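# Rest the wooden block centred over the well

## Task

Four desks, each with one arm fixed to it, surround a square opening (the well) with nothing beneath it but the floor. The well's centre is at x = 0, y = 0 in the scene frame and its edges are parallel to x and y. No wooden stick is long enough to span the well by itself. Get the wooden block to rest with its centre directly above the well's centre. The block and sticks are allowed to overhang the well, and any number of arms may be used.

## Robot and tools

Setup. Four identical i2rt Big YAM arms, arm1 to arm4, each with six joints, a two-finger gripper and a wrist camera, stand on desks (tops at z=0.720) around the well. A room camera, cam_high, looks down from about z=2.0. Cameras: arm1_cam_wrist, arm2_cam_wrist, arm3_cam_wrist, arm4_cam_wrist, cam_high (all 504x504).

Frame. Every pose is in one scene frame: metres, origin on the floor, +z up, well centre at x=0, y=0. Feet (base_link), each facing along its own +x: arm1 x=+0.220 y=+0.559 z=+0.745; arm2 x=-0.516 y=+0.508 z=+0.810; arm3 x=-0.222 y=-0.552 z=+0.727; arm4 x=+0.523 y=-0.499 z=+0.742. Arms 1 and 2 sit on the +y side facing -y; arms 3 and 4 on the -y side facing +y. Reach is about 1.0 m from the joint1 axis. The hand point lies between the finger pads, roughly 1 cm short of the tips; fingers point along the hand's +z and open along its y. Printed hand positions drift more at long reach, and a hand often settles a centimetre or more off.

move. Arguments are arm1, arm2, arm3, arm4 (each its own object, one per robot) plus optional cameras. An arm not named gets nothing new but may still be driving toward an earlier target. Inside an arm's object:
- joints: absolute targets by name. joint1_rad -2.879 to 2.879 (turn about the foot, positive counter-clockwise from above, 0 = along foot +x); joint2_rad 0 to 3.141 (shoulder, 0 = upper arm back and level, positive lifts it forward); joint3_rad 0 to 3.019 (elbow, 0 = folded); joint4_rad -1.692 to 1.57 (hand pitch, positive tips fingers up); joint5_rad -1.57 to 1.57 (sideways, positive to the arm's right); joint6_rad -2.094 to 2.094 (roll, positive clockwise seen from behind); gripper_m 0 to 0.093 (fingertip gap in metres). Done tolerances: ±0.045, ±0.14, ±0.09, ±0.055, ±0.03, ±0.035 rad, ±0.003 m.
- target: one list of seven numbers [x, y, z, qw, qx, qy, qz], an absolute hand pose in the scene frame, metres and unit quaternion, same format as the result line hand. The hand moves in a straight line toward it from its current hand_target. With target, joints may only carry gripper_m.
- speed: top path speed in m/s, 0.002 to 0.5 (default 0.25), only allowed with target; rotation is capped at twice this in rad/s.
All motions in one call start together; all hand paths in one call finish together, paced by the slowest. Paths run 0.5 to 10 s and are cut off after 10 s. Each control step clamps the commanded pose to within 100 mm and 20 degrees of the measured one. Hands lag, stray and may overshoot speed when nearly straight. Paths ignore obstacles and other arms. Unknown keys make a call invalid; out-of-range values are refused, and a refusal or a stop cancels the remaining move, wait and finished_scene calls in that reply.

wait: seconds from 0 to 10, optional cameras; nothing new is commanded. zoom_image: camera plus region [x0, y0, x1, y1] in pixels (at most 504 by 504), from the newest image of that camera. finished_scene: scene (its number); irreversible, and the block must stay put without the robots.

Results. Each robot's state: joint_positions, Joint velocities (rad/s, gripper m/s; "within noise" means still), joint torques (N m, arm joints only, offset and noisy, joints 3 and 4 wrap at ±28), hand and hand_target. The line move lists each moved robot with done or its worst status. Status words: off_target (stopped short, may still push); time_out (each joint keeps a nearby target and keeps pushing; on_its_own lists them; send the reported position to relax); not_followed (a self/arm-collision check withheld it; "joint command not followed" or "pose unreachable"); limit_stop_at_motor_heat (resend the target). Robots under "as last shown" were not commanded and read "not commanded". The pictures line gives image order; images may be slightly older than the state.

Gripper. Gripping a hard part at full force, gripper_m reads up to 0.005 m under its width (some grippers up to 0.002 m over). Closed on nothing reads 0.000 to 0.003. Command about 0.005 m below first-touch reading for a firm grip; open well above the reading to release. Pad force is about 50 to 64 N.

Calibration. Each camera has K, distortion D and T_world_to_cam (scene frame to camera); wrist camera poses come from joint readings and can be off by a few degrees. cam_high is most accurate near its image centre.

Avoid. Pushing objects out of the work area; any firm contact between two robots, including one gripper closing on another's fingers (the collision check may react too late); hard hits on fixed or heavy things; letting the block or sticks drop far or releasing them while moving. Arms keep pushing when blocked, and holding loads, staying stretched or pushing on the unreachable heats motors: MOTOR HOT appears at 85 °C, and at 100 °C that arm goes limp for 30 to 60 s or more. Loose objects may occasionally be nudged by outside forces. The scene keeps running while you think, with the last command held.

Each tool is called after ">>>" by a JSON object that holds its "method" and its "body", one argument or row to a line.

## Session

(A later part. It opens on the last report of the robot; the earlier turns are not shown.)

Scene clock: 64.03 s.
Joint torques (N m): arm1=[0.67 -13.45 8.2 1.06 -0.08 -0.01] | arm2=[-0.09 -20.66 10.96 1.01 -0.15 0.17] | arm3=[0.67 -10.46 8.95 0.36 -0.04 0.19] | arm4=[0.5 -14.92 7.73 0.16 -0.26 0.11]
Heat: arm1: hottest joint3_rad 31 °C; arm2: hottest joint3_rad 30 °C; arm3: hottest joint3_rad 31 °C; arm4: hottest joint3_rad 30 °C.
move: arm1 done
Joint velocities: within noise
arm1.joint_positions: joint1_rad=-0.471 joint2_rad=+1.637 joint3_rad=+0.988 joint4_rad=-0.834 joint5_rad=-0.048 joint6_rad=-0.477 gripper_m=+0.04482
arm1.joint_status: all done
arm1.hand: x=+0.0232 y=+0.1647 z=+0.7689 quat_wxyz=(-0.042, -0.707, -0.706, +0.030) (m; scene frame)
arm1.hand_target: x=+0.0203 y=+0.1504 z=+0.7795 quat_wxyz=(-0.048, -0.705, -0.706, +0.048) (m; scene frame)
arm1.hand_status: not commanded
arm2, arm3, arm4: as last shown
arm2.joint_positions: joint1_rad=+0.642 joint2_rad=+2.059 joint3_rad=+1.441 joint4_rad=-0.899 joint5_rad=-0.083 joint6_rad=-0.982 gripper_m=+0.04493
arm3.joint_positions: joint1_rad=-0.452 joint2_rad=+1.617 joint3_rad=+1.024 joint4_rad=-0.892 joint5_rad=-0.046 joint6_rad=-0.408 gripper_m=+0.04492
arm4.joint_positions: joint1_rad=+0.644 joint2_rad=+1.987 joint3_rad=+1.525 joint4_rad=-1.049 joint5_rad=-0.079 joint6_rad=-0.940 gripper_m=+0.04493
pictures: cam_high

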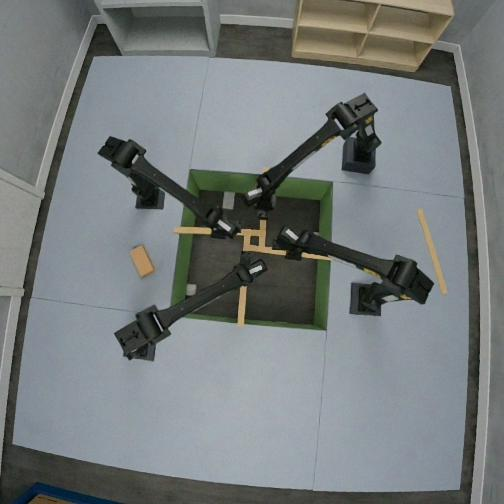

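>>> {"method": "move", "body": {
  "arm1": {"joints":{"gripper_m":0.08}},
  "arm2": {"joints":{"gripper_m":0.08}},
  "arm3": {"joints":{"gripper_m":0.08}},
  "arm4": {"joints":{"gripper_m":0.08}},
  "cameras": []
}}

>>> {"method": "move", "body": {
  "arm1": {"target":[0.023,0.160,0.85,0.0480,0.7055,0.7055,-0.0480],"speed":0.12},
  "arm2": {"target":[-0.178,0.031,0.85,0.0520,0,0.9986,0],"speed":0.12},
  "arm3": {"target":[-0.055,-0.139,0.85,-0.0420,0.7058,-0.7058,-0.0420],"speed":0.12},
  "arm4": {"target":[0.165,-0.026,0.85,0,0.9985,0,-0.0540],"speed":0.12},
  "cameras": ["cam_high"]
}}

>>> {"method": "zoom_image", "body": {
  "camera": "cam_high",
  "region": [210, 195, 290, 275]
}}

Scene clock: 65.23 s.
Joint torques (N m): arm1=[0.62 -13.51 8.2 1.06 -0.08 -0.01] | arm2=[0.26 -21.19 10.81 1.05 -0.14 0.2] | arm3=[0.73 -10.46 8.98 0.36 -0.04 0.19] | arm4=[0.26 -14.8 7.73 0.16 -0.26 0.11]
Heat: arm1: hottest joint3_rad 32 °C; arm2: hottest joint3_rad 30 °C; arm3: hottest joint3_rad 31 °C; arm4: hottest joint3_rad 30 °C.
move: arm1 done; arm2 done; arm3 done; arm4 done
Joint velocities: within noise
arm1.joint_positions: joint1_rad=-0.471 joint2_rad=+1.637 joint3_rad=+0.988 joint4_rad=-0.834 joint5_rad=-0.048 joint6_rad=-0.477 gripper_m=+0.07978
arm1.joint_status: all done
arm1.hand: x=+0.0232 y=+0.1647 z=+0.7689 quat_wxyz=(-0.042, -0.707, -0.706, +0.030) (m; scene frame)
arm1.hand_target: x=+0.0203 y=+0.1504 z=+0.7795 quat_wxyz=(-0.048, -0.705, -0.706, +0.048) (m; scene frame)
arm1.hand_status: not commanded
arm2.joint_positions: joint1_rad=+0.642 joint2_rad=+2.059 joint3_rad=+1.441 joint4_rad=-0.899 joint5_rad=-0.083 joint6_rad=-0.982 gripper_m=+0.07979
arm2.joint_status: all done
arm2.hand: x=-0.1787 y=+0.0320 z=+0.7699 quat_wxyz=(-0.049, +0.002, -0.999, -0.006) (m; scene frame)
arm2.hand_target: x=-0.1702 y=+0.0244 z=+0.7661 quat_wxyz=(-0.052, +0.000, -0.999, +0.000) (m; scene frame)
arm2.hand_status: not commanded
arm3.joint_positions: joint1_rad=-0.452 joint2_rad=+1.617 joint3_rad=+1.024 joint4_rad=-0.892 joint5_rad=-0.046 joint6_rad=-0.408 gripper_m=+0.07978
arm3.joint_status: all done
arm3.hand: x=-0.0546 y=-0.1397 z=+0.7729 quat_wxyz=(-0.032, +0.708, -0.704, -0.038) (m; scene frame)
arm3.hand_target: x=-0.0522 y=-0.1283 z=+0.7781 quat_wxyz=(-0.042, +0.706, -0.706, -0.042) (m; scene frame)
arm3.hand_status: not commanded
arm4.joint_positions: joint1_rad=+0.644 joint2_rad=+1.987 joint3_rad=+1.525 joint4_rad=-1.049 joint5_rad=-0.079 joint6_rad=-0.940 gripper_m=+0.07980
arm4.joint_status: all done
arm4.hand: x=+0.1646 y=-0.0257 z=+0.7731 quat_wxyz=(+0.002, +0.999, -0.001, -0.052) (m; scene frame)
arm4.hand_target: x=+0.1571 y=-0.0223 z=+0.7729 quat_wxyz=(+0.000, +0.999, +0.000, -0.054) (m; scene frame)
arm4.hand_status: not commanded
pictures: none
No camera images: "cameras" was empty.

Scene clock: 66.67 s.
Joint torques (N m): arm1=[0.44 -12.75 10.58 0.43 -0.09 -0.03] | arm2=[0.56 -22.12 12.22 -0.16 -0.2 0.11] | arm3=[0.44 -11.22 11.18 -0.2 -0.05 0.15] | arm4=[-0.09 -15.85 9.11 -0.21 -0.28 0.04]
Heat: arm1: hottest joint3_rad 32 °C; arm2: hottest joint3_rad 30 °C; arm3: hottest joint3_rad 31 °C; arm4: hottest joint3_rad 30 °C.
move: arm1 off_target; arm2 off_target; arm3 off_target; arm4 off_target
Joint velocities: within noise
arm1.joint_positions: joint1_rad=-0.471 joint2_rad=+1.515 joint3_rad=+1.027 joint4_rad=-1.006 joint5_rad=-0.048 joint6_rad=-0.477 gripper_m=+0.07987
arm1.joint_status: not commanded
arm1.hand: x=+0.0295 y=+0.1787 z=+0.8290 quat_wxyz=(-0.041, -0.707, -0.706, +0.025) (m; scene frame)
arm1.hand_target: x=+0.0235 y=+0.1608 z=+0.8503 quat_wxyz=(-0.048, -0.705, -0.706, +0.048) (m; scene frame)
arm1.hand_status: off_target (0.029 m and 2.8 deg from the pose sent, 0.081 m and 2.2 deg at the start)
arm2.joint_positions: joint1_rad=+0.642 joint2_rad=+1.948 joint3_rad=+1.459 joint4_rad=-1.042 joint5_rad=-0.083 joint6_rad=-0.982 gripper_m=+0.07989
arm2.joint_status: not commanded
arm2.hand: x=-0.1856 y=+0.0417 z=+0.8359 quat_wxyz=(-0.045, +0.002, -0.999, -0.012) (m; scene frame)
arm2.hand_target: x=-0.1783 y=+0.0315 z=+0.8500 quat_wxyz=(-0.052, +0.000, -0.999, +0.000) (m; scene frame)
arm2.hand_status: off_target (0.019 m and 1.6 deg from the pose sent, 0.080 m and 0.8 deg at the start)
arm3.joint_positions: joint1_rad=-0.452 joint2_rad=+1.519 joint3_rad=+1.075 joint4_rad=-1.067 joint5_rad=-0.046 joint6_rad=-0.408 gripper_m=+0.07988
arm3.joint_status: not commanded
arm3.hand: x=-0.0607 y=-0.1541 z=+0.8284 quat_wxyz=(-0.020, +0.709, -0.705, -0.033) (m; scene frame)
arm3.hand_target: x=-0.0554 y=-0.1398 z=+0.8501 quat_wxyz=(-0.042, +0.706, -0.706, -0.042) (m; scene frame)
arm3.hand_status: off_target (0.027 m and 2.8 deg from the pose sent, 0.077 m and 1.3 deg at the start)
arm4.joint_positions: joint1_rad=+0.644 joint2_rad=+1.907 joint3_rad=+1.578 joint4_rad=-1.202 joint5_rad=-0.079 joint6_rad=-0.940 gripper_m=+0.07991
arm4.joint_status: not commanded
arm4.hand: x=+0.1718 y=-0.0348 z=+0.8362 quat_wxyz=(+0.010, +0.999, -0.001, -0.046) (m; scene frame)
arm4.hand_target: x=+0.1652 y=-0.0265 z=+0.8501 quat_wxyz=(+0.000, +0.999, +0.000, -0.054) (m; scene frame)
arm4.hand_status: off_target (0.018 m and 1.5 deg from the pose sent, 0.077 m and 0.3 deg at the start)
pictures: cam_high

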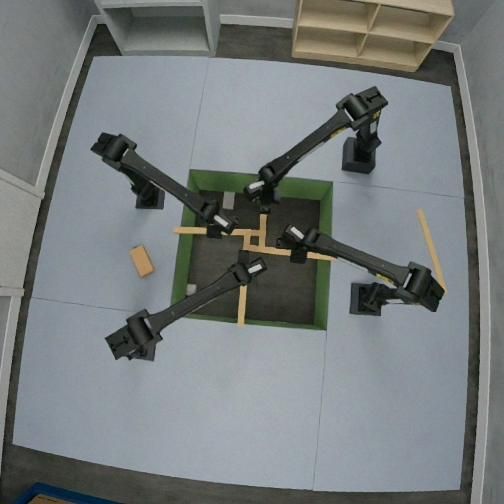

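Scaled by 6.300 from the camera's 504x504 image, which has a finer 720x720 frame.

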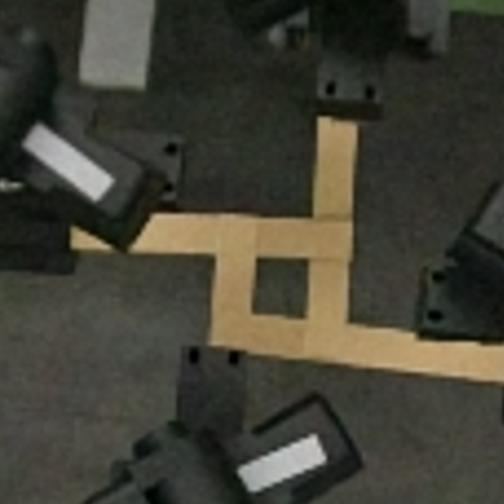

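>>> {"method": "move", "body": {
  "arm1": {"target":[0.06,0.27,0.98,0,0.7071,0.7071,0],"speed":0.3},
  "arm2": {"target":[-0.33,0.07,0.98,0,0,1,0],"speed":0.3},
  "arm3": {"target":[-0.08,-0.25,0.99,0,0.7071,-0.7071,0],"speed":0.3},
  "arm4": {"target":[0.36,-0.05,0.96,0,1,0,0],"speed":0.3},
  "cameras": ["cam_high"]
}}

>>> {"method": "zoom_image", "body": {
  "camera": "cam_high",
  "region": [210, 195, 290, 275]
}}

>>> {"method": "zoom_image", "body": {
  "camera": "cam_high",
  "region": [110, 220, 190, 300]
}}

Scene clock: 68.90 s.
Joint torques (N m): arm1=[-0.67 -8.18 11.62 0.17 0.01 -0.2] | arm2=[-1.03 -17.38 9.62 0.17 0.02 -0.04] | arm3=[-0.44 -7.36 12.19 -0.39 0.07 -0.03] | arm4=[-0.09 -11.63 6.86 -0.31 -0.05 -0.06]
Heat: arm1: hottest joint3_rad 32 °C; arm2: hottest joint3_rad 30 °C; arm3: hottest joint3_rad 31 °C; arm4: hottest joint3_rad 30 °C.
move: arm1 off_target; arm2 done; arm3 off_target; arm4 done
Joint velocities: within noise
arm1.joint_positions: joint1_rad=-0.471 joint2_rad=+1.195 joint3_rad=+1.081 joint4_rad=-1.498 joint5_rad=+0.013 joint6_rad=-0.478 gripper_m=+0.07987
arm1.joint_status: not commanded
arm1.hand: x=+0.0688 y=+0.2811 z=+0.9596 quat_wxyz=(+0.006, -0.707, -0.706, -0.022) (m; scene frame)
arm1.hand_target: x=+0.0605 y=+0.2708 z=+0.9799 quat_wxyz=(+0.000, -0.707, -0.707, +0.000) (m; scene frame)
arm1.hand_status: off_target (0.025 m and 2.6 deg from the pose sent, 0.179 m and 5.4 deg at the start)
arm2.joint_positions: joint1_rad=+0.460 joint2_rad=+1.600 joint3_rad=+1.378 joint4_rad=-1.326 joint5_rad=+0.000 joint6_rad=-1.154 gripper_m=+0.07989
arm2.joint_status: not commanded
arm2.hand: x=-0.3251 y=+0.0673 z=+0.9805 quat_wxyz=(-0.004, -0.003, -1.000, +0.005) (m; scene frame)
arm2.hand_target: x=-0.3299 y=+0.0700 z=+0.9800 quat_wxyz=(+0.000, +0.000, -1.000, +0.000) (m; scene frame)
arm2.hand_status: done (0.006 m and 0.8 deg from the pose sent, 0.206 m and 5.3 deg at the start)
arm3.joint_positions: joint1_rad=-0.477 joint2_rad=+1.216 joint3_rad=+1.168 joint4_rad=-1.567 joint5_rad=-0.001 joint6_rad=-0.425 gripper_m=+0.07988
arm3.joint_status: not commanded
arm3.hand: x=-0.0872 y=-0.2576 z=+0.9705 quat_wxyz=(+0.020, +0.706, -0.708, +0.007) (m; scene frame)
arm3.hand_target: x=-0.0804 y=-0.2506 z=+0.9898 quat_wxyz=(+0.000, +0.707, -0.707, +0.000) (m; scene frame)
arm3.hand_status: off_target (0.022 m and 2.4 deg from the pose sent, 0.189 m and 4.5 deg at the start)
arm4.joint_positions: joint1_rad=+0.372 joint2_rad=+1.590 joint3_rad=+1.483 joint4_rad=-1.451 joint5_rad=+0.005 joint6_rad=-1.203 gripper_m=+0.07991
arm4.joint_status: not commanded
arm4.hand: x=+0.3588 y=-0.0473 z=+0.9594 quat_wxyz=(-0.004, +1.000, -0.006, -0.003) (m; scene frame)
arm4.hand_target: x=+0.3601 y=-0.0500 z=+0.9601 quat_wxyz=(+0.000, +1.000, +0.000, +0.000) (m; scene frame)
arm4.hand_status: done (0.003 m and 0.9 deg from the pose sent, 0.226 m and 5.4 deg at the start)
pictures: cam_high

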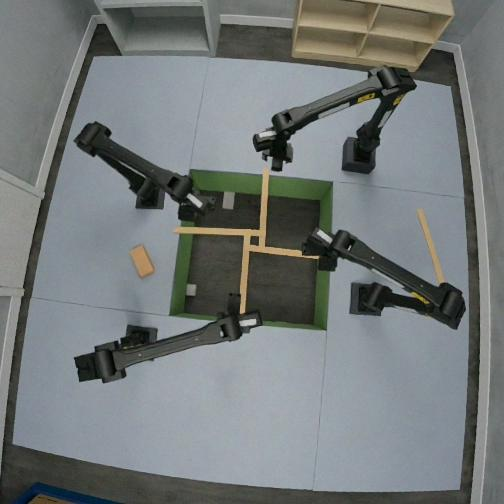

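Scaled by 6.300 from the camera's 504x504 image, which has a finer 720x720 frame.

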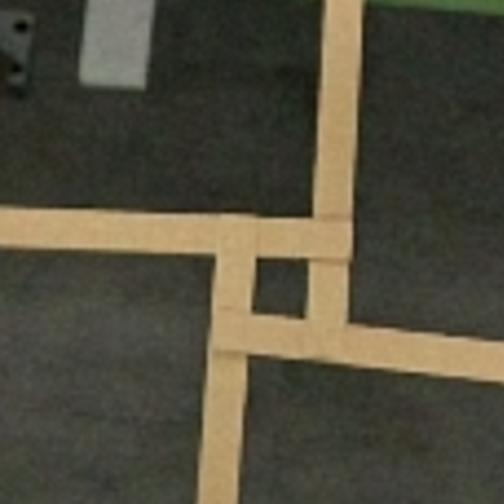

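Scaled by 6.300 from the camera's 504x504 image, which has a finer 720x720 frame.

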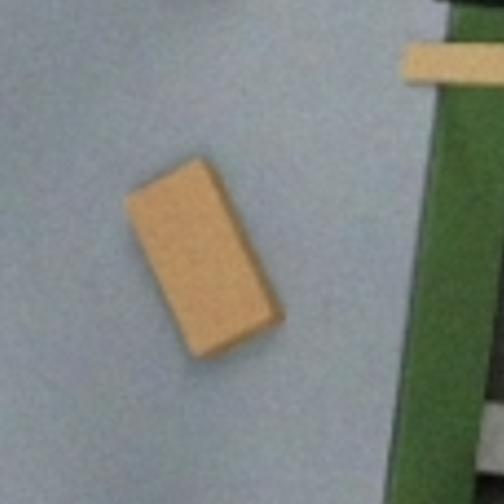

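>>> {"method": "move", "body": {
  "arm3": {"joints":{"joint1_rad":-1.52,"joint6_rad":-0.49,"gripper_m":0.093}},
  "cameras": []
}}

>>> {"method": "move", "body": {
  "arm3": {"target":[0.138,-0.54,0.86,0,0.2588,-0.9659,0],"speed":0.2},
  "cameras": ["cam_high","arm3_cam_wrist"]
}}

>>> {"method": "zoom_image", "body": {
  "camera": "cam_high",
  "region": [110, 220, 190, 300]
}}

Scene clock: 71.23 s.
Joint torques (N m): arm1=[-0.62 -8.23 11.6 0.2 0.01 -0.2] | arm2=[-1.14 -17.55 9.74 -0.03 -0.04 -0.07] | arm3=[-0.03 -7.36 12.18 -0.38 -0.02 -0.03] | arm4=[-0.15 -11.75 6.87 -0.29 -0.07 -0.05]
Heat: arm1: hottest joint3_rad 32 °C; arm2: hottest joint3_rad 30 °C; arm3: hottest joint3_rad 31 °C; arm4: hottest joint3_rad 30 °C.
move: arm3 done
Joint velocities: within noise
arm1, arm4: as last shown
arm1.hand: x=+0.0688 y=+0.2812 z=+0.9596 quat_wxyz=(+0.006, -0.707, -0.706, -0.022) (m; scene frame)
arm2.joint_positions: joint1_rad=+0.460 joint2_rad=+1.600 joint3_rad=+1.378 joint4_rad=-1.326 joint5_rad=+0.000 joint6_rad=-1.155 gripper_m=+0.07989
arm2.joint_status: not commanded
arm2.hand: x=-0.3251 y=+0.0672 z=+0.9805 quat_wxyz=(-0.004, -0.003, -1.000, +0.005) (m; scene frame)
arm2.hand_target: x=-0.3299 y=+0.0699 z=+0.9800 quat_wxyz=(+0.000, +0.000, -1.000, +0.000) (m; scene frame)
arm2.hand_status: not commanded
arm3.joint_positions: joint1_rad=-1.515 joint2_rad=+1.216 joint3_rad=+1.168 joint4_rad=-1.567 joint5_rad=+0.001 joint6_rad=-0.477 gripper_m=+0.09289
arm3.joint_status: all done
arm3.hand: x=+0.1003 y=-0.5195 z=+0.9701 quat_wxyz=(+0.021, +0.286, -0.958, -0.005) (m; scene frame)
arm3.hand_target: x=+0.1097 y=-0.5203 z=+0.9893 quat_wxyz=(+0.000, +0.290, -0.957, +0.000) (m; scene frame)
arm3.hand_status: not commanded
arm4.joint_positions: joint1_rad=+0.372 joint2_rad=+1.590 joint3_rad=+1.483 joint4_rad=-1.451 joint5_rad=+0.005 joint6_rad=-1.204 gripper_m=+0.07991
arm4.hand: x=+0.3589 y=-0.0474 z=+0.9594 quat_wxyz=(-0.004, +1.000, -0.006, -0.003) (m; scene frame)
pictures: none
No camera images: "cameras" was empty.

Scene clock: 72.67 s.
Joint torques (N m): arm1=[-0.62 -8.23 11.62 0.21 0.01 -0.2] | arm2=[-1.03 -16.79 9.78 0.14 -0.01 -0.05] | arm3=[-0.21 -7.47 8.27 0.44 0 0] | arm4=[-0.09 -11.75 6.87 -0.28 -0.06 -0.07]
Heat: arm1: hottest joint3_rad 32 °C; arm2: hottest joint3_rad 30 °C; arm3: hottest joint3_rad 31 °C; arm4: hottest joint3_rad 30 °C.
move: arm3 done
Joint velocities: within noise
arm1, arm2, arm4: as last shown
arm3.joint_positions: joint1_rad=-1.575 joint2_rad=+1.335 joint3_rad=+0.981 joint4_rad=-1.225 joint5_rad=+0.001 joint6_rad=-0.477 gripper_m=+0.09289
arm3.joint_status: not commanded
arm3.hand: x=+0.1331 y=-0.5374 z=+0.8613 quat_wxyz=(+0.003, +0.257, -0.966, -0.001) (m; scene frame)
arm3.hand_target: x=+0.1380 y=-0.5400 z=+0.8600 quat_wxyz=(+0.000, +0.259, -0.966, +0.000) (m; scene frame)
arm3.hand_status: done (0.006 m and 0.4 deg from the pose sent, 0.118 m and 4.1 deg at the start)
pictures: arm3_cam_wrist, cam_high
camera_calibration:
arm3_cam_wrist: T_world_to_cam=[[0.504754, -0.863222, -0.00850678, -0.523113], [-0.695932, -0.412725, 0.587653, -0.63143], [-0.510785, -0.2907, -0.809069, 0.730838], [0, 0, 0, 1]] pos_world=[0.197911, -0.499715, 0.95791]

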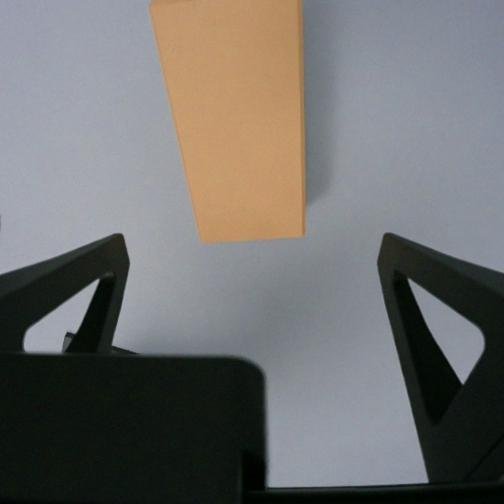

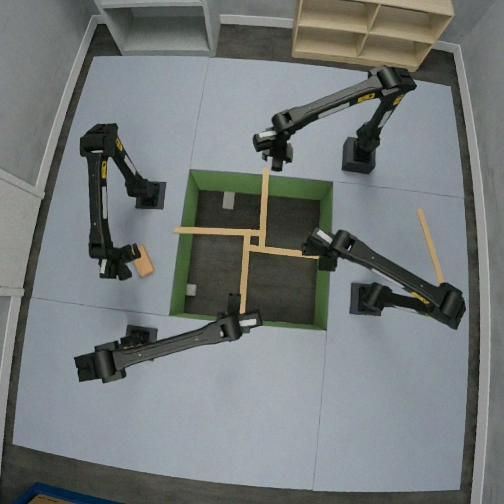

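Scaled by 6.300 from the camera's 504x504 image, which has a finer 720x720 frame.

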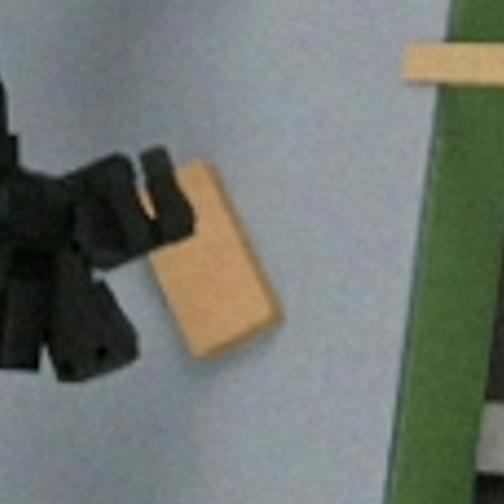

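>>> {"method": "move", "body": {
  "arm3": {"target":[0.133,-0.532,0.785,0,0.3007,-0.9537,0],"speed":0.15},
  "cameras": ["arm3_cam_wrist"]
}}

Scene clock: 75.13 s.
Joint torques (N m): arm1=[-0.62 -8.18 11.6 0.2 0.01 -0.2] | arm2=[-0.73 -18.02 9.58 0.06 0 -0.04] | arm3=[1.08 -7.53 7.35 0.46 0 -0.04] | arm4=[0.03 -11.69 6.89 -0.28 -0.06 -0.07]
Heat: arm1: hottest joint3_rad 32 °C; arm2: hottest joint3_rad 30 °C; arm3: hottest joint3_rad 31 °C; arm4: hottest joint3_rad 30 °C.
move: arm3 done
Joint velocities: within noise
arm1, arm2, arm4: as last shown
arm3.joint_positions: joint1_rad=-1.569 joint2_rad=+1.420 joint3_rad=+0.849 joint4_rad=-1.004 joint5_rad=+0.001 joint6_rad=-0.539 gripper_m=+0.09289
arm3.joint_status: not commanded
arm3.hand: x=+0.1295 y=-0.5350 z=+0.7875 quat_wxyz=(+0.002, +0.290, -0.957, -0.001) (m; scene frame)
arm3.hand_target: x=+0.1330 y=-0.5320 z=+0.7850 quat_wxyz=(+0.000, +0.301, -0.954, +0.000) (m; scene frame)
arm3.hand_status: done (0.005 m and 1.3 deg from the pose sent, 0.077 m and 5.2 deg at the start)
pictures: arm3_cam_wrist
camera_calibration:
arm3_cam_wrist: T_world_to_cam=[[0.562796, -0.826564, -0.00724285, -0.508684], [-0.667817, -0.459836, 0.585296, -0.616593], [-0.487115, -0.324565, -0.810787, 0.65023], [0, 0, 0, 1]] pos_world=[0.191251, -0.492949, 0.884403]

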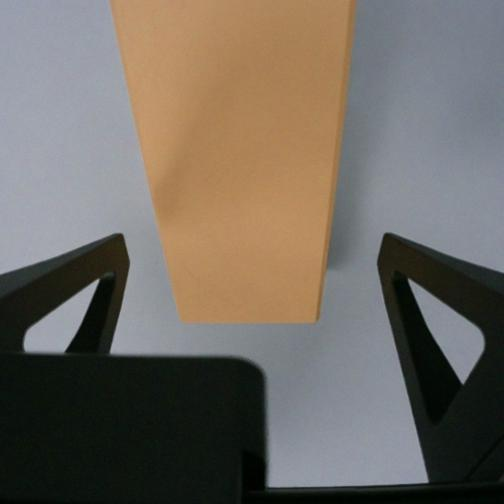

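>>> {"method": "move", "body": {
  "arm3": {"target":[0.130,-0.535,0.743,0,0.2924,-0.9563,0],"speed":0.1},
  "cameras": []
}}

>>> {"method": "move", "body": {
  "arm3": {"joints":{"gripper_m":0.060}},
  "cameras": ["arm3_cam_wrist"]
}}

Scene clock: 76.53 s.
Joint torques (N m): arm1=[-0.62 -8.18 11.62 0.21 0.01 -0.2] | arm2=[-0.85 -17.26 9.5 0.23 0.01 -0.06] | arm3=[0.38 -7.71 6.64 0.46 0 0.06] | arm4=[-0.15 -11.75 6.89 -0.27 -0.06 -0.05]
Heat: arm1: hottest joint3_rad 32 °C; arm2: hottest joint3_rad 30 °C; arm3: hottest joint3_rad 31 °C; arm4: hottest joint3_rad 30 °C.
move: arm3 done
Joint velocities: within noise
arm1, arm2, arm4: as last shown
arm3.joint_positions: joint1_rad=-1.569 joint2_rad=+1.488 joint3_rad=+0.789 joint4_rad=-0.872 joint5_rad=+0.001 joint6_rad=-0.539 gripper_m=+0.09289
arm3.joint_status: not commanded
arm3.hand: x=+0.1274 y=-0.5350 z=+0.7464 quat_wxyz=(+0.000, +0.291, -0.957, -0.001) (m; scene frame)
arm3.hand_target: x=+0.1300 y=-0.5350 z=+0.7431 quat_wxyz=(+0.000, +0.292, -0.956, +0.000) (m; scene frame)
arm3.hand_status: done (0.004 m and 0.2 deg from the pose sent, 0.045 m and 0.3 deg at the start)
pictures: none
No camera images: "cameras" was empty.

Scene clock: 77.10 s.
Joint torques (N m): arm1=[-0.62 -8.23 11.6 0.2 0.01 -0.2] | arm2=[-0.67 -17.44 9.81 0.2 0 -0.05] | arm3=[0.32 -7.65 6.64 0.43 0.04 0.06] | arm4=[-0.03 -11.87 6.86 -0.28 -0.06 -0.05]
Heat: arm1: hottest joint3_rad 32 °C; arm2: hottest joint3_rad 30 °C; arm3: hottest joint3_rad 31 °C; arm4: hottest joint3_rad 30 °C.
move: arm3 off_target
Joint velocities: within noise
arm1, arm2, arm4: as last shown
arm3.joint_positions: joint1_rad=-1.569 joint2_rad=+1.488 joint3_rad=+0.789 joint4_rad=-0.872 joint5_rad=+0.000 joint6_rad=-0.539 gripper_m=+0.06918
arm3.joint_status: gripper_m off_target (ended at +0.06921, target +0.06000)
arm3.hand: x=+0.1274 y=-0.5348 z=+0.7464 quat_wxyz=(+0.000, +0.291, -0.957, -0.001) (m; scene frame)
arm3.hand_target: x=+0.1299 y=-0.5350 z=+0.7431 quat_wxyz=(+0.000, +0.292, -0.956, +0.000) (m; scene frame)
arm3.hand_status: not commanded
pictures: arm3_cam_wrist
camera_calibration:
arm3_cam_wrist: T_world_to_cam=[[0.563158, -0.826321, -0.0068316, -0.507927], [-0.669129, -0.460848, 0.582996, -0.592561], [-0.48489, -0.323748, -0.812446, 0.61728], [0, 0, 0, 1]] pos_world=[0.188857, -0.492947, 0.843498]

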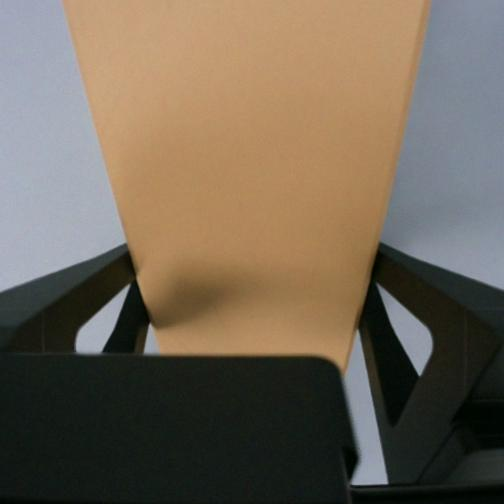

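>>> {"method": "move", "body": {
  "arm3": {"target":[0.12,-0.535,0.97,0,0.2924,-0.9563,0],"speed":0.2},
  "cameras": []
}}

>>> {"method": "move", "body": {
  "arm3": {"joints":{"joint1_rad":-0.45,"joint6_rad":-0.40}},
  "cameras": ["cam_high"]
}}

Scene clock: 79.27 s.
Joint torques (N m): arm1=[-0.62 -8.18 11.63 0.2 0.01 -0.2] | arm2=[-0.97 -18.32 9.62 0.17 0.01 -0.05] | arm3=[0.56 -8.23 13.01 -0.46 0.02 0.08] | arm4=[-0.21 -11.75 6.9 -0.27 -0.06 -0.06]
Heat: arm1: hottest joint3_rad 32 °C; arm2: hottest joint3_rad 30 °C; arm3: hottest joint3_rad 31 °C; arm4: hottest joint3_rad 30 °C.
move: arm3 off_target
Joint velocities: within noise
arm1, arm2, arm4: as last shown
arm3.joint_positions: joint1_rad=-1.569 joint2_rad=+1.246 joint3_rad=+1.123 joint4_rad=-1.510 joint5_rad=+0.000 joint6_rad=-0.539 gripper_m=+0.06918
arm3.joint_status: not commanded
arm3.hand: x=+0.1061 y=-0.5363 z=+0.9436 quat_wxyz=(+0.030, +0.290, -0.956, -0.008) (m; scene frame)
arm3.hand_target: x=+0.1188 y=-0.5351 z=+0.9698 quat_wxyz=(+0.000, +0.292, -0.956, +0.000) (m; scene frame)
arm3.hand_status: off_target (0.030 m and 3.5 deg from the pose sent, 0.224 m and 0.2 deg at the start)
pictures: none
No camera images: "cameras" was empty.

Scene clock: 80.93 s.
Joint torques (N m): arm1=[-0.62 -8.18 11.6 0.2 0 -0.2] | arm2=[-0.79 -17.44 9.88 0.21 0 -0.07] | arm3=[0.62 -8.23 12.68 -0.38 0.01 0.19] | arm4=[0.03 -11.81 6.87 -0.29 -0.06 -0.06]
Heat: arm1: hottest joint3_rad 32 °C; arm2: hottest joint3_rad 30 °C; arm3: hottest joint3_rad 31 °C; arm4: hottest joint3_rad 30 °C.
move: arm3 done
Joint velocities: within noise
arm1, arm2, arm4: as last shown
arm3.joint_positions: joint1_rad=-0.454 joint2_rad=+1.246 joint3_rad=+1.127 joint4_rad=-1.511 joint5_rad=+0.001 joint6_rad=-0.412 gripper_m=+0.06915
arm3.joint_status: all done
arm3.hand: x=-0.0916 y=-0.2494 z=+0.9456 quat_wxyz=(+0.026, +0.709, -0.705, +0.011) (m; scene frame)
arm3.hand_target: x=-0.0881 y=-0.2383 z=+0.9702 quat_wxyz=(-0.001, +0.706, -0.708, +0.000) (m; scene frame)
arm3.hand_status: not commanded
pictures: cam_high

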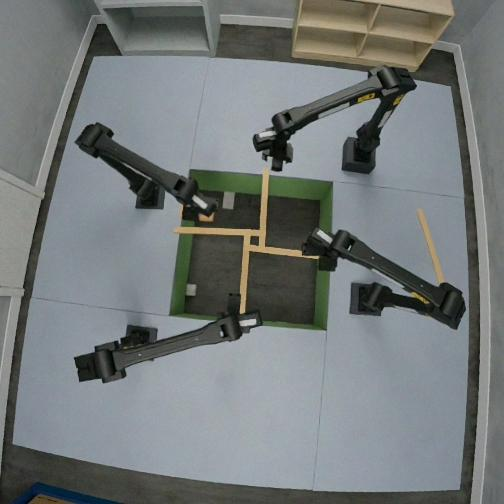

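>>> {"method": "move", "body": {
  "arm3": {"target":[-0.005,0.03,0.865,-0.0185,0.7069,-0.7069,-0.0185],"speed":0.2},
  "cameras": ["cam_high"]
}}

>>> {"method": "zoom_image", "body": {
  "camera": "cam_high",
  "region": [210, 195, 290, 275]
}}

Scene clock: 83.60 s.
Joint torques (N m): arm1=[-0.67 -8.18 11.6 0.2 0.01 -0.2] | arm2=[-0.67 -16.79 9.83 0.08 -0.02 -0.02] | arm3=[0.85 -16.32 12.94 -0.34 -0.13 0.19] | arm4=[-0.15 -11.75 6.87 -0.24 -0.06 -0.05]
Heat: arm1: hottest joint3_rad 32 °C; arm2: hottest joint2_rad 29 °C; arm3: hottest joint3_rad 31 °C; arm4: hottest joint3_rad 30 °C.
move: arm3 off_target
Joint velocities: within noise
arm1.joint_positions: joint1_rad=-0.471 joint2_rad=+1.195 joint3_rad=+1.081 joint4_rad=-1.498 joint5_rad=+0.013 joint6_rad=-0.478 gripper_m=+0.07987
arm1.joint_status: not commanded
arm1.hand: x=+0.0688 y=+0.2812 z=+0.9596 quat_wxyz=(+0.006, -0.707, -0.706, -0.022) (m; scene frame)
arm1.hand_target: x=+0.0605 y=+0.2708 z=+0.9799 quat_wxyz=(+0.000, -0.707, -0.707, +0.000) (m; scene frame)
arm1.hand_status: not commanded
arm2: as last shown
arm3.joint_positions: joint1_rad=-0.418 joint2_rad=+1.972 joint3_rad=+1.735 joint4_rad=-1.335 joint5_rad=-0.016 joint6_rad=-0.374 gripper_m=+0.06915
arm3.joint_status: not commanded
arm3.hand: x=-0.0066 y=+0.0112 z=+0.8429 quat_wxyz=(+0.003, +0.709, -0.706, -0.008) (m; scene frame)
arm3.hand_target: x=-0.0055 y=+0.0287 z=+0.8652 quat_wxyz=(-0.019, +0.707, -0.707, -0.019) (m; scene frame)
arm3.hand_status: off_target (0.029 m and 2.8 deg from the pose sent, 0.304 m and 6.1 deg at the start)
arm4.joint_positions: joint1_rad=+0.372 joint2_rad=+1.590 joint3_rad=+1.483 joint4_rad=-1.451 joint5_rad=+0.005 joint6_rad=-1.204 gripper_m=+0.07991
arm4.joint_status: not commanded
arm4.hand: x=+0.3589 y=-0.0474 z=+0.9594 quat_wxyz=(-0.004, +1.000, -0.006, -0.003) (m; scene frame)
arm4.hand_target: x=+0.3601 y=-0.0500 z=+0.9601 quat_wxyz=(+0.000, +1.000, +0.000, +0.000) (m; scene frame)
arm4.hand_status: not commanded
pictures: cam_high

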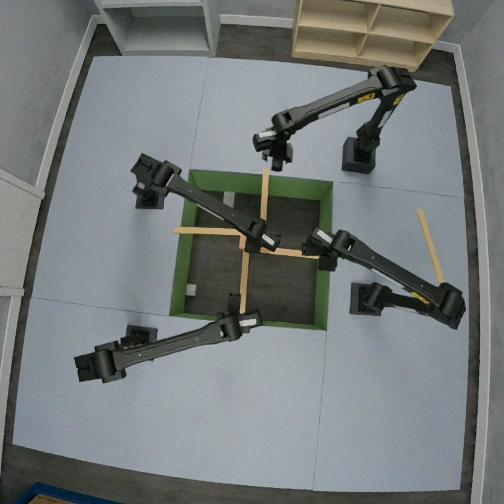

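Scaled by 6.300 from the camera's 504x504 image, which has a finer 720x720 frame.

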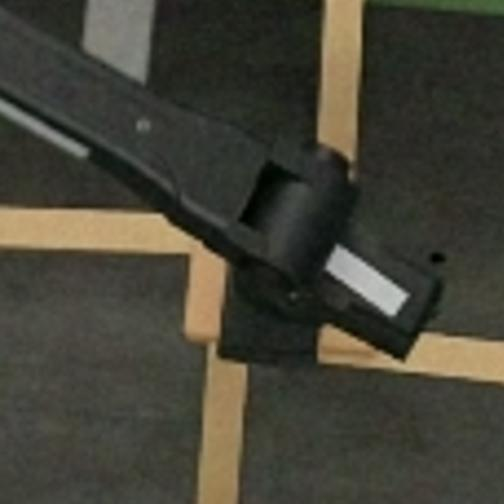

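>>> {"method": "move", "body": {
  "arm3": {"target":[-0.014,0.03,0.832,-0.0185,0.7069,-0.7069,-0.0185],"speed":0.06},
  "cameras": ["cam_high"]
}}

>>> {"method": "zoom_image", "body": {
  "camera": "cam_high",
  "region": [210, 195, 290, 275]
}}

Scene clock: 85.07 s.
Joint torques (N m): arm1=[-0.62 -8.23 11.6 0.2 0 -0.2] | arm2=[-0.56 -16.56 9.66 0.02 0.02 -0.02] | arm3=[0.73 -16.32 9.03 0.49 -0.09 0.19] | arm4=[-0.15 -11.69 6.86 -0.23 -0.06 -0.06]
Heat: arm1: hottest joint3_rad 32 °C; arm2: hottest joint2_rad 29 °C; arm3: hottest joint3_rad 32 °C; arm4: hottest joint3_rad 30 °C.
move: arm3 done
Joint velocities: within noise
arm1, arm4: as last shown
arm2.joint_positions: joint1_rad=+0.460 joint2_rad=+1.600 joint3_rad=+1.378 joint4_rad=-1.326 joint5_rad=+0.000 joint6_rad=-1.155 gripper_m=+0.07989
arm2.joint_status: not commanded
arm2.hand: x=-0.3251 y=+0.0672 z=+0.9805 quat_wxyz=(-0.004, -0.003, -1.000, +0.005) (m; scene frame)
arm2.hand_target: x=-0.3299 y=+0.0699 z=+0.9800 quat_wxyz=(+0.000, +0.000, -1.000, +0.000) (m; scene frame)
arm2.hand_status: not commanded
arm3.joint_positions: joint1_rad=-0.403 joint2_rad=+1.987 joint3_rad=+1.718 joint4_rad=-1.277 joint5_rad=-0.016 joint6_rad=-0.360 gripper_m=+0.06915
arm3.joint_status: not commanded
arm3.hand: x=-0.0122 y=+0.0220 z=+0.8276 quat_wxyz=(-0.009, +0.709, -0.705, -0.013) (m; scene frame)
arm3.hand_target: x=-0.0139 y=+0.0298 z=+0.8320 quat_wxyz=(-0.018, +0.707, -0.707, -0.019) (m; scene frame)
arm3.hand_status: done (0.009 m and 1.3 deg from the pose sent, 0.023 m and 2.7 deg at the start)
pictures: cam_high

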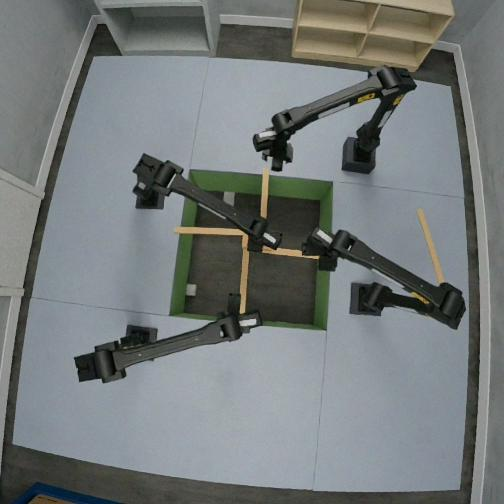

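Scaled by 6.300 from the camera's 504x504 image, which has a finer 720x720 frame.

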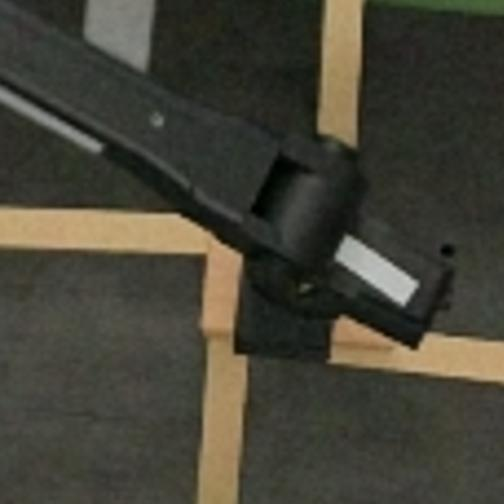

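>>> {"method": "move", "body": {
  "arm3": {"target":[-0.011,0.016,0.822,-0.0185,0.7069,-0.7069,-0.0185],"speed":0.06},
  "cameras": []
}}

>>> {"method": "move", "body": {
  "arm3": {"target":[-0.011,0.018,0.810,-0.0185,0.7069,-0.7069,-0.0185],"speed":0.06},
  "cameras": ["cam_high"]
}}

>>> {"method": "zoom_image", "body": {
  "camera": "cam_high",
  "region": [210, 195, 290, 275]
}}

Scene clock: 86.40 s.
Joint torques (N m): arm1=[-0.62 -8.18 11.6 0.2 0.01 -0.2] | arm2=[-0.56 -17.38 9.62 0.01 -0.03 -0.02] | arm3=[-0.26 -16.62 7.19 0.49 -0.15 0.09] | arm4=[-0.09 -11.75 6.86 -0.27 -0.06 -0.07]
Heat: arm1: hottest joint3_rad 32 °C; arm2: hottest joint2_rad 29 °C; arm3: hottest joint3_rad 32 °C; arm4: hottest joint3_rad 30 °C.
move: arm3 done
Joint velocities: within noise
arm1, arm2, arm4: as last shown
arm3.joint_positions: joint1_rad=-0.403 joint2_rad=+1.971 joint3_rad=+1.676 joint4_rad=-1.237 joint5_rad=-0.015 joint6_rad=-0.360 gripper_m=+0.06915
arm3.joint_status: not commanded
arm3.hand: x=-0.0136 y=+0.0178 z=+0.8220 quat_wxyz=(-0.015, +0.709, -0.705, -0.016) (m; scene frame)
arm3.hand_target: x=-0.0109 y=+0.0160 z=+0.8219 quat_wxyz=(-0.018, +0.707, -0.707, -0.018) (m; scene frame)
arm3.hand_status: done (0.003 m and 0.6 deg from the pose sent, 0.008 m and 1.3 deg at the start)
pictures: none
No camera images: "cameras" was empty.

Scene clock: 87.37 s.
Joint torques (N m): arm1=[-0.62 -8.18 11.6 0.18 0.01 -0.2] | arm2=[-1.03 -17.26 9.69 0.02 0 -0.04] | arm3=[-0.15 -15.44 6.99 0.99 -0.17 0.1] | arm4=[-0.09 -11.81 6.86 -0.27 -0.06 -0.07]
Heat: arm1: hottest joint3_rad 32 °C; arm2: hottest joint2_rad 29 °C; arm3: hottest joint3_rad 32 °C; arm4: hottest joint3_rad 30 °C.
move: arm3 off_target
Joint velocities: within noise
arm1, arm2, arm4: as last shown
arm3.joint_positions: joint1_rad=-0.403 joint2_rad=+1.968 joint3_rad=+1.668 joint4_rad=-1.225 joint5_rad=-0.014 joint6_rad=-0.360 gripper_m=+0.06915
arm3.joint_status: not commanded
arm3.hand: x=-0.0134 y=+0.0179 z=+0.8207 quat_wxyz=(-0.019, +0.709, -0.705, -0.017) (m; scene frame)
arm3.hand_target: x=-0.0110 y=+0.0177 z=+0.8100 quat_wxyz=(-0.018, +0.707, -0.707, -0.018) (m; scene frame)
arm3.hand_status: off_target (0.011 m and 0.4 deg from the pose sent, 0.012 m and 0.6 deg at the start)
pictures: cam_high

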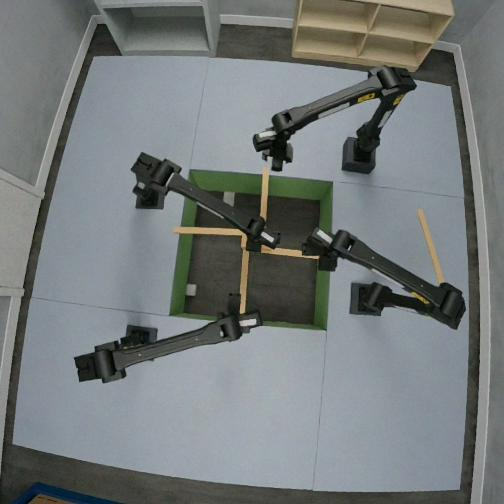

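Scaled by 6.300 from the camera's 504x504 image, which has a finer 720x720 frame.

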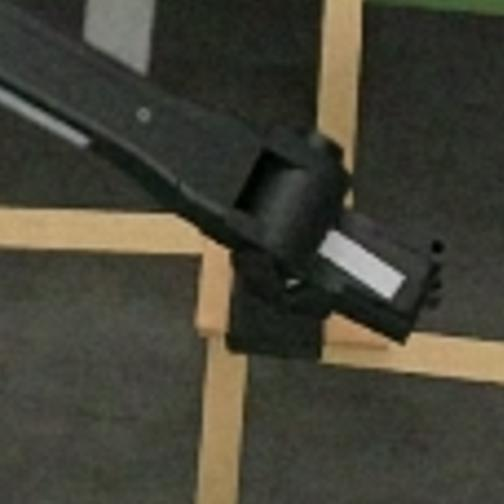

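>>> {"method": "move", "body": {
  "arm3": {"target":[-0.009,0.005,0.806,-0.0185,0.7069,-0.7069,-0.0185],"speed":0.06},
  "cameras": ["cam_high"]
}}

>>> {"method": "zoom_image", "body": {
  "camera": "cam_high",
  "region": [210, 195, 290, 275]
}}

Scene clock: 88.53 s.
Joint torques (N m): arm1=[-0.67 -8.18 11.62 0.21 0.01 -0.2] | arm2=[-0.67 -17.32 9.77 -0.1 -0.02 -0.04] | arm3=[-0.79 -14.92 6.39 0.57 -0.21 0.01] | arm4=[-0.26 -11.75 6.83 -0.24 -0.05 -0.06]
Heat: arm1: hottest joint3_rad 32 °C; arm2: hottest joint2_rad 29 °C; arm3: hottest joint3_rad 31 °C; arm4: hottest joint3_rad 30 °C.
move: arm3 off_target
Joint velocities: within noise
arm1, arm2, arm4: as last shown
arm3.joint_positions: joint1_rad=-0.405 joint2_rad=+1.939 joint3_rad=+1.624 joint4_rad=-1.188 joint5_rad=-0.014 joint6_rad=-0.360 gripper_m=+0.06915
arm3.joint_status: not commanded
arm3.hand: x=-0.0140 y=+0.0122 z=+0.8213 quat_wxyz=(-0.029, +0.708, -0.706, -0.021) (m; scene frame)
arm3.hand_target: x=-0.0092 y=+0.0049 z=+0.8064 quat_wxyz=(-0.019, +0.707, -0.707, -0.019) (m; scene frame)
arm3.hand_status: off_target (0.018 m and 1.2 deg from the pose sent, 0.020 m and 0.4 deg at the start)
pictures: cam_high

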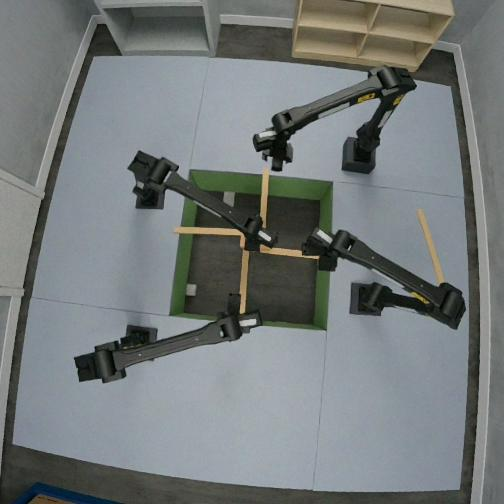

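Scaled by 6.300 from the camera's 504x504 image, which has a finer 720x720 frame.

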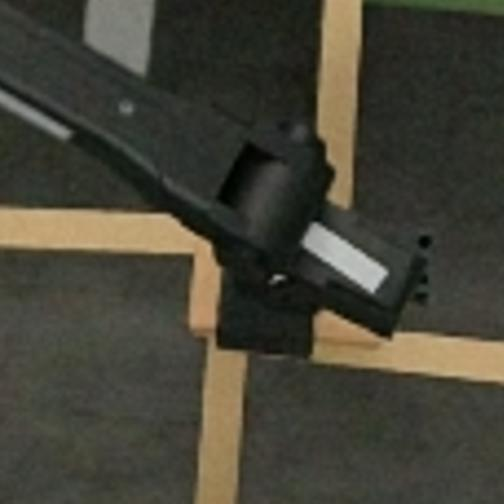

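>>> {"method": "move", "body": {
  "arm3": {"target":[-0.009,0.008,0.794,-0.0185,0.7069,-0.7069,-0.0185],"speed":0.06},
  "cameras": ["cam_high"]
}}

>>> {"method": "zoom_image", "body": {
  "camera": "cam_high",
  "region": [210, 195, 290, 275]
}}

Scene clock: 89.77 s.
Joint torques (N m): arm1=[-0.67 -8.12 11.62 0.2 0.01 -0.2] | arm2=[-0.79 -17.55 9.84 0.23 -0.04 0] | arm3=[-0.62 -13.8 6.31 1.09 -0.21 0.02] | arm4=[-0.15 -11.75 6.84 -0.24 -0.05 -0.06]
Heat: arm1: hottest joint3_rad 32 °C; arm2: hottest joint2_rad 29 °C; arm3: hottest joint3_rad 31 °C; arm4: hottest joint3_rad 30 °C.
move: arm3 off_target
Joint velocities: within noise
arm1, arm2, arm4: as last shown
arm3.joint_positions: joint1_rad=-0.405 joint2_rad=+1.939 joint3_rad=+1.619 joint4_rad=-1.179 joint5_rad=-0.014 joint6_rad=-0.360 gripper_m=+0.06915
arm3.joint_status: not commanded
arm3.hand: x=-0.0139 y=+0.0124 z=+0.8199 quat_wxyz=(-0.031, +0.708, -0.705, -0.022) (m; scene frame)
arm3.hand_target: x=-0.0095 y=+0.0072 z=+0.7945 quat_wxyz=(-0.018, +0.707, -0.707, -0.018) (m; scene frame)
arm3.hand_status: off_target (0.027 m and 1.5 deg from the pose sent, 0.028 m and 1.2 deg at the start)
pictures: cam_high

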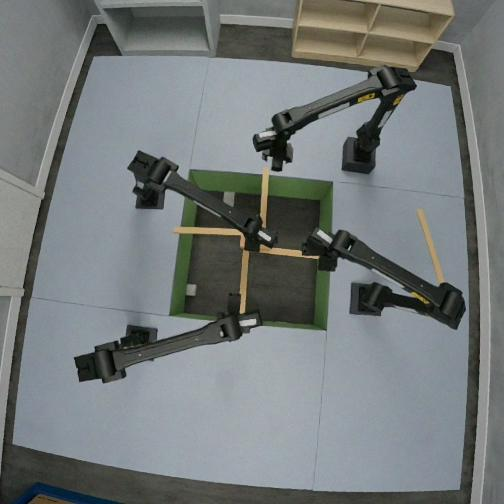

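Scaled by 6.300 from the camera's 504x504 image, which has a finer 720x720 frame.

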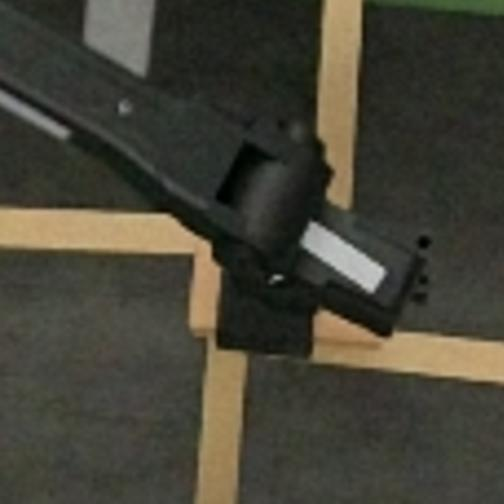

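>>> {"method": "move", "body": {
  "cameras": ["arm1_cam_wrist","arm2_cam_wrist","arm4_cam_wrist"]
}}

Scene clock: 90.17 s.
Joint torques (N m): arm1=[-0.62 -8.18 11.62 0.21 0.01 -0.2] | arm2=[-0.85 -17.08 9.63 0.16 -0.01 0.01] | arm3=[-0.67 -13.8 6.3 1.13 -0.21 0.02] | arm4=[0.15 -11.63 6.84 -0.25 -0.06 -0.05]
Heat: arm1: hottest joint3_rad 32 °C; arm2: hottest joint2_rad 29 °C; arm3: hottest joint3_rad 31 °C; arm4: hottest joint3_rad 30 °C.
Joint velocities: within noise
arm1.joint_positions: joint1_rad=-0.471 joint2_rad=+1.195 joint3_rad=+1.081 joint4_rad=-1.498 joint5_rad=+0.013 joint6_rad=-0.478 gripper_m=+0.07987
arm1.joint_status: not commanded
arm1.hand: x=+0.0688 y=+0.2812 z=+0.9596 quat_wxyz=(+0.006, -0.707, -0.706, -0.022) (m; scene frame)
arm1.hand_target: x=+0.0605 y=+0.2708 z=+0.9799 quat_wxyz=(+0.000, -0.707, -0.707, +0.000) (m; scene frame)
arm1.hand_status: not commanded
arm2.joint_positions: joint1_rad=+0.460 joint2_rad=+1.600 joint3_rad=+1.378 joint4_rad=-1.326 joint5_rad=+0.000 joint6_rad=-1.155 gripper_m=+0.07989
arm2.joint_status: not commanded
arm2.hand: x=-0.3251 y=+0.0672 z=+0.9805 quat_wxyz=(-0.004, -0.003, -1.000, +0.005) (m; scene frame)
arm2.hand_target: x=-0.3299 y=+0.0699 z=+0.9800 quat_wxyz=(+0.000, +0.000, -1.000, +0.000) (m; scene frame)
arm2.hand_status: not commanded
arm3.joint_positions: joint1_rad=-0.405 joint2_rad=+1.939 joint3_rad=+1.619 joint4_rad=-1.179 joint5_rad=-0.014 joint6_rad=-0.360 gripper_m=+0.06915
arm3.joint_status: not commanded
arm3.hand: x=-0.0139 y=+0.0124 z=+0.8199 quat_wxyz=(-0.031, +0.708, -0.705, -0.022) (m; scene frame)
arm3.hand_target: x=-0.0095 y=+0.0072 z=+0.7945 quat_wxyz=(-0.018, +0.707, -0.707, -0.018) (m; scene frame)
arm3.hand_status: off_target (0.027 m and 1.5 deg from the pose sent, 0.028 m and 1.2 deg at the start)
arm4.joint_positions: joint1_rad=+0.372 joint2_rad=+1.590 joint3_rad=+1.483 joint4_rad=-1.451 joint5_rad=+0.005 joint6_rad=-1.204 gripper_m=+0.07991
arm4.joint_status: not commanded
arm4.hand: x=+0.3589 y=-0.0474 z=+0.9594 quat_wxyz=(-0.004, +1.000, -0.006, -0.003) (m; scene frame)
arm4.hand_target: x=+0.3601 y=-0.0500 z=+0.9601 quat_wxyz=(+0.000, +1.000, +0.000, +0.000) (m; scene frame)
arm4.hand_status: not commanded
pictures: arm1_cam_wrist, arm2_cam_wrist, arm4_cam_wrist
camera_calibration:
arm1_cam_wrist: T_world_to_cam=[[-0.999494, -0.00375958, -0.0315712, 0.100827], [-0.0222986, 0.790714, 0.611779, -0.804559], [0.0226638, 0.612174, -0.790398, 0.71277], [0, 0, 0, 1]] pos_world=[0.0666816, 0.200216, 1.05877]
arm2_cam_wrist: T_world_to_cam=[[-0.00538365, -0.999976, 0.00426266, 0.0626018], [-0.824545, 0.00685084, 0.565755, -0.818033], [-0.565771, -0.000468932, -0.824562, 0.74492], [0, 0, 0, 1]] pos_world=[-0.252714, 0.0685539, 1.07677]
arm4_cam_wrist: T_world_to_cam=[[0.00738097, 0.999965, -0.00382892, 0.0501859], [0.823543, -0.00390675, 0.567241, -0.83379], [0.567207, -0.00734007, -0.823543, 0.715409], [0, 0, 0, 1]] pos_world=[0.280506, -0.0481904, 1.06232]

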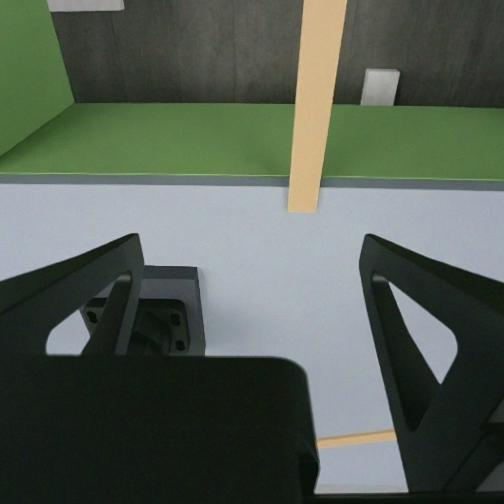

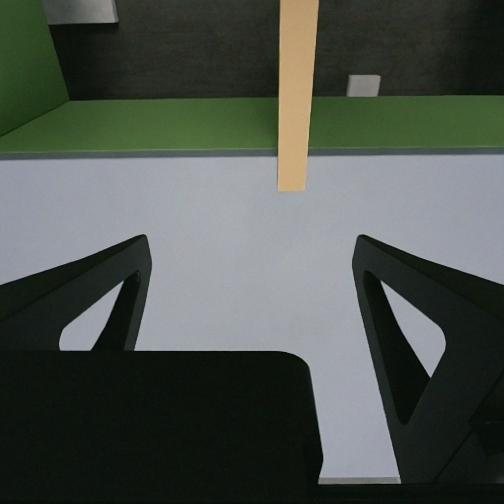

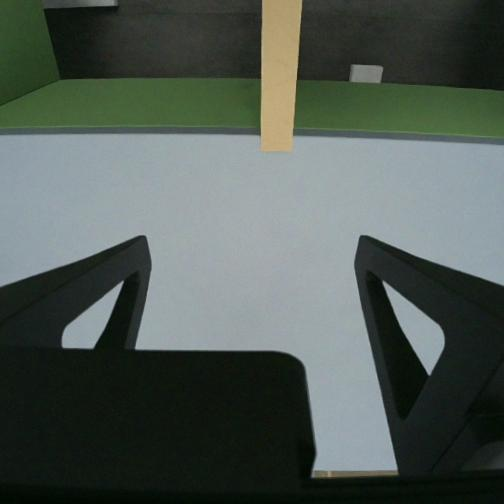

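>>> {"method": "move", "body": {
  "arm3": {"target":[-0.009,0.008,0.784,-0.0185,0.7069,-0.7069,-0.0185],"speed":0.05},
  "cameras": ["cam_high"]
}}

>>> {"method": "zoom_image", "body": {
  "camera": "cam_high",
  "region": [210, 195, 290, 275]
}}

Scene clock: 91.30 s.
Joint torques (N m): arm1=[-0.62 -8.18 11.59 0.2 0.01 -0.2] | arm2=[-1.14 -17.61 9.74 0.24 0.02 -0.05] | arm3=[-0.73 -12.81 6.02 1.4 -0.21 0.02] | arm4=[-0.09 -11.75 6.87 -0.25 -0.06 -0.05]
Heat: arm1: hottest joint3_rad 32 °C; arm2: hottest joint2_rad 29 °C; arm3: hottest joint3_rad 31 °C; arm4: hottest joint3_rad 30 °C.
move: arm3 off_target
Joint velocities: within noise
arm1, arm2, arm4: as last shown
arm3.joint_positions: joint1_rad=-0.405 joint2_rad=+1.933 joint3_rad=+1.608 joint4_rad=-1.163 joint5_rad=-0.014 joint6_rad=-0.360 gripper_m=+0.06915
arm3.joint_status: not commanded
arm3.hand: x=-0.0139 y=+0.0125 z=+0.8193 quat_wxyz=(-0.036, +0.708, -0.705, -0.024) (m; scene frame)
arm3.hand_target: x=-0.0098 y=+0.0065 z=+0.7851 quat_wxyz=(-0.018, +0.707, -0.707, -0.019) (m; scene frame)
arm3.hand_status: off_target (0.036 m and 2.1 deg from the pose sent, 0.037 m and 1.5 deg at the start)
pictures: cam_high

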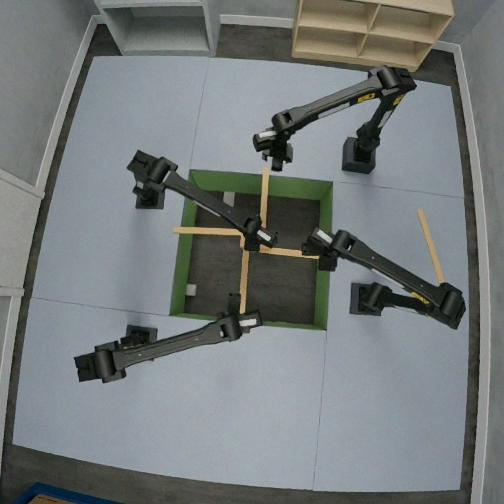

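Scaled by 6.300 from the camera's 504x504 image, which has a finer 720x720 frame.

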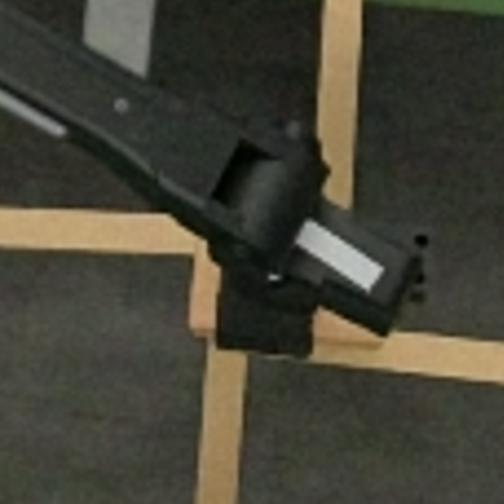

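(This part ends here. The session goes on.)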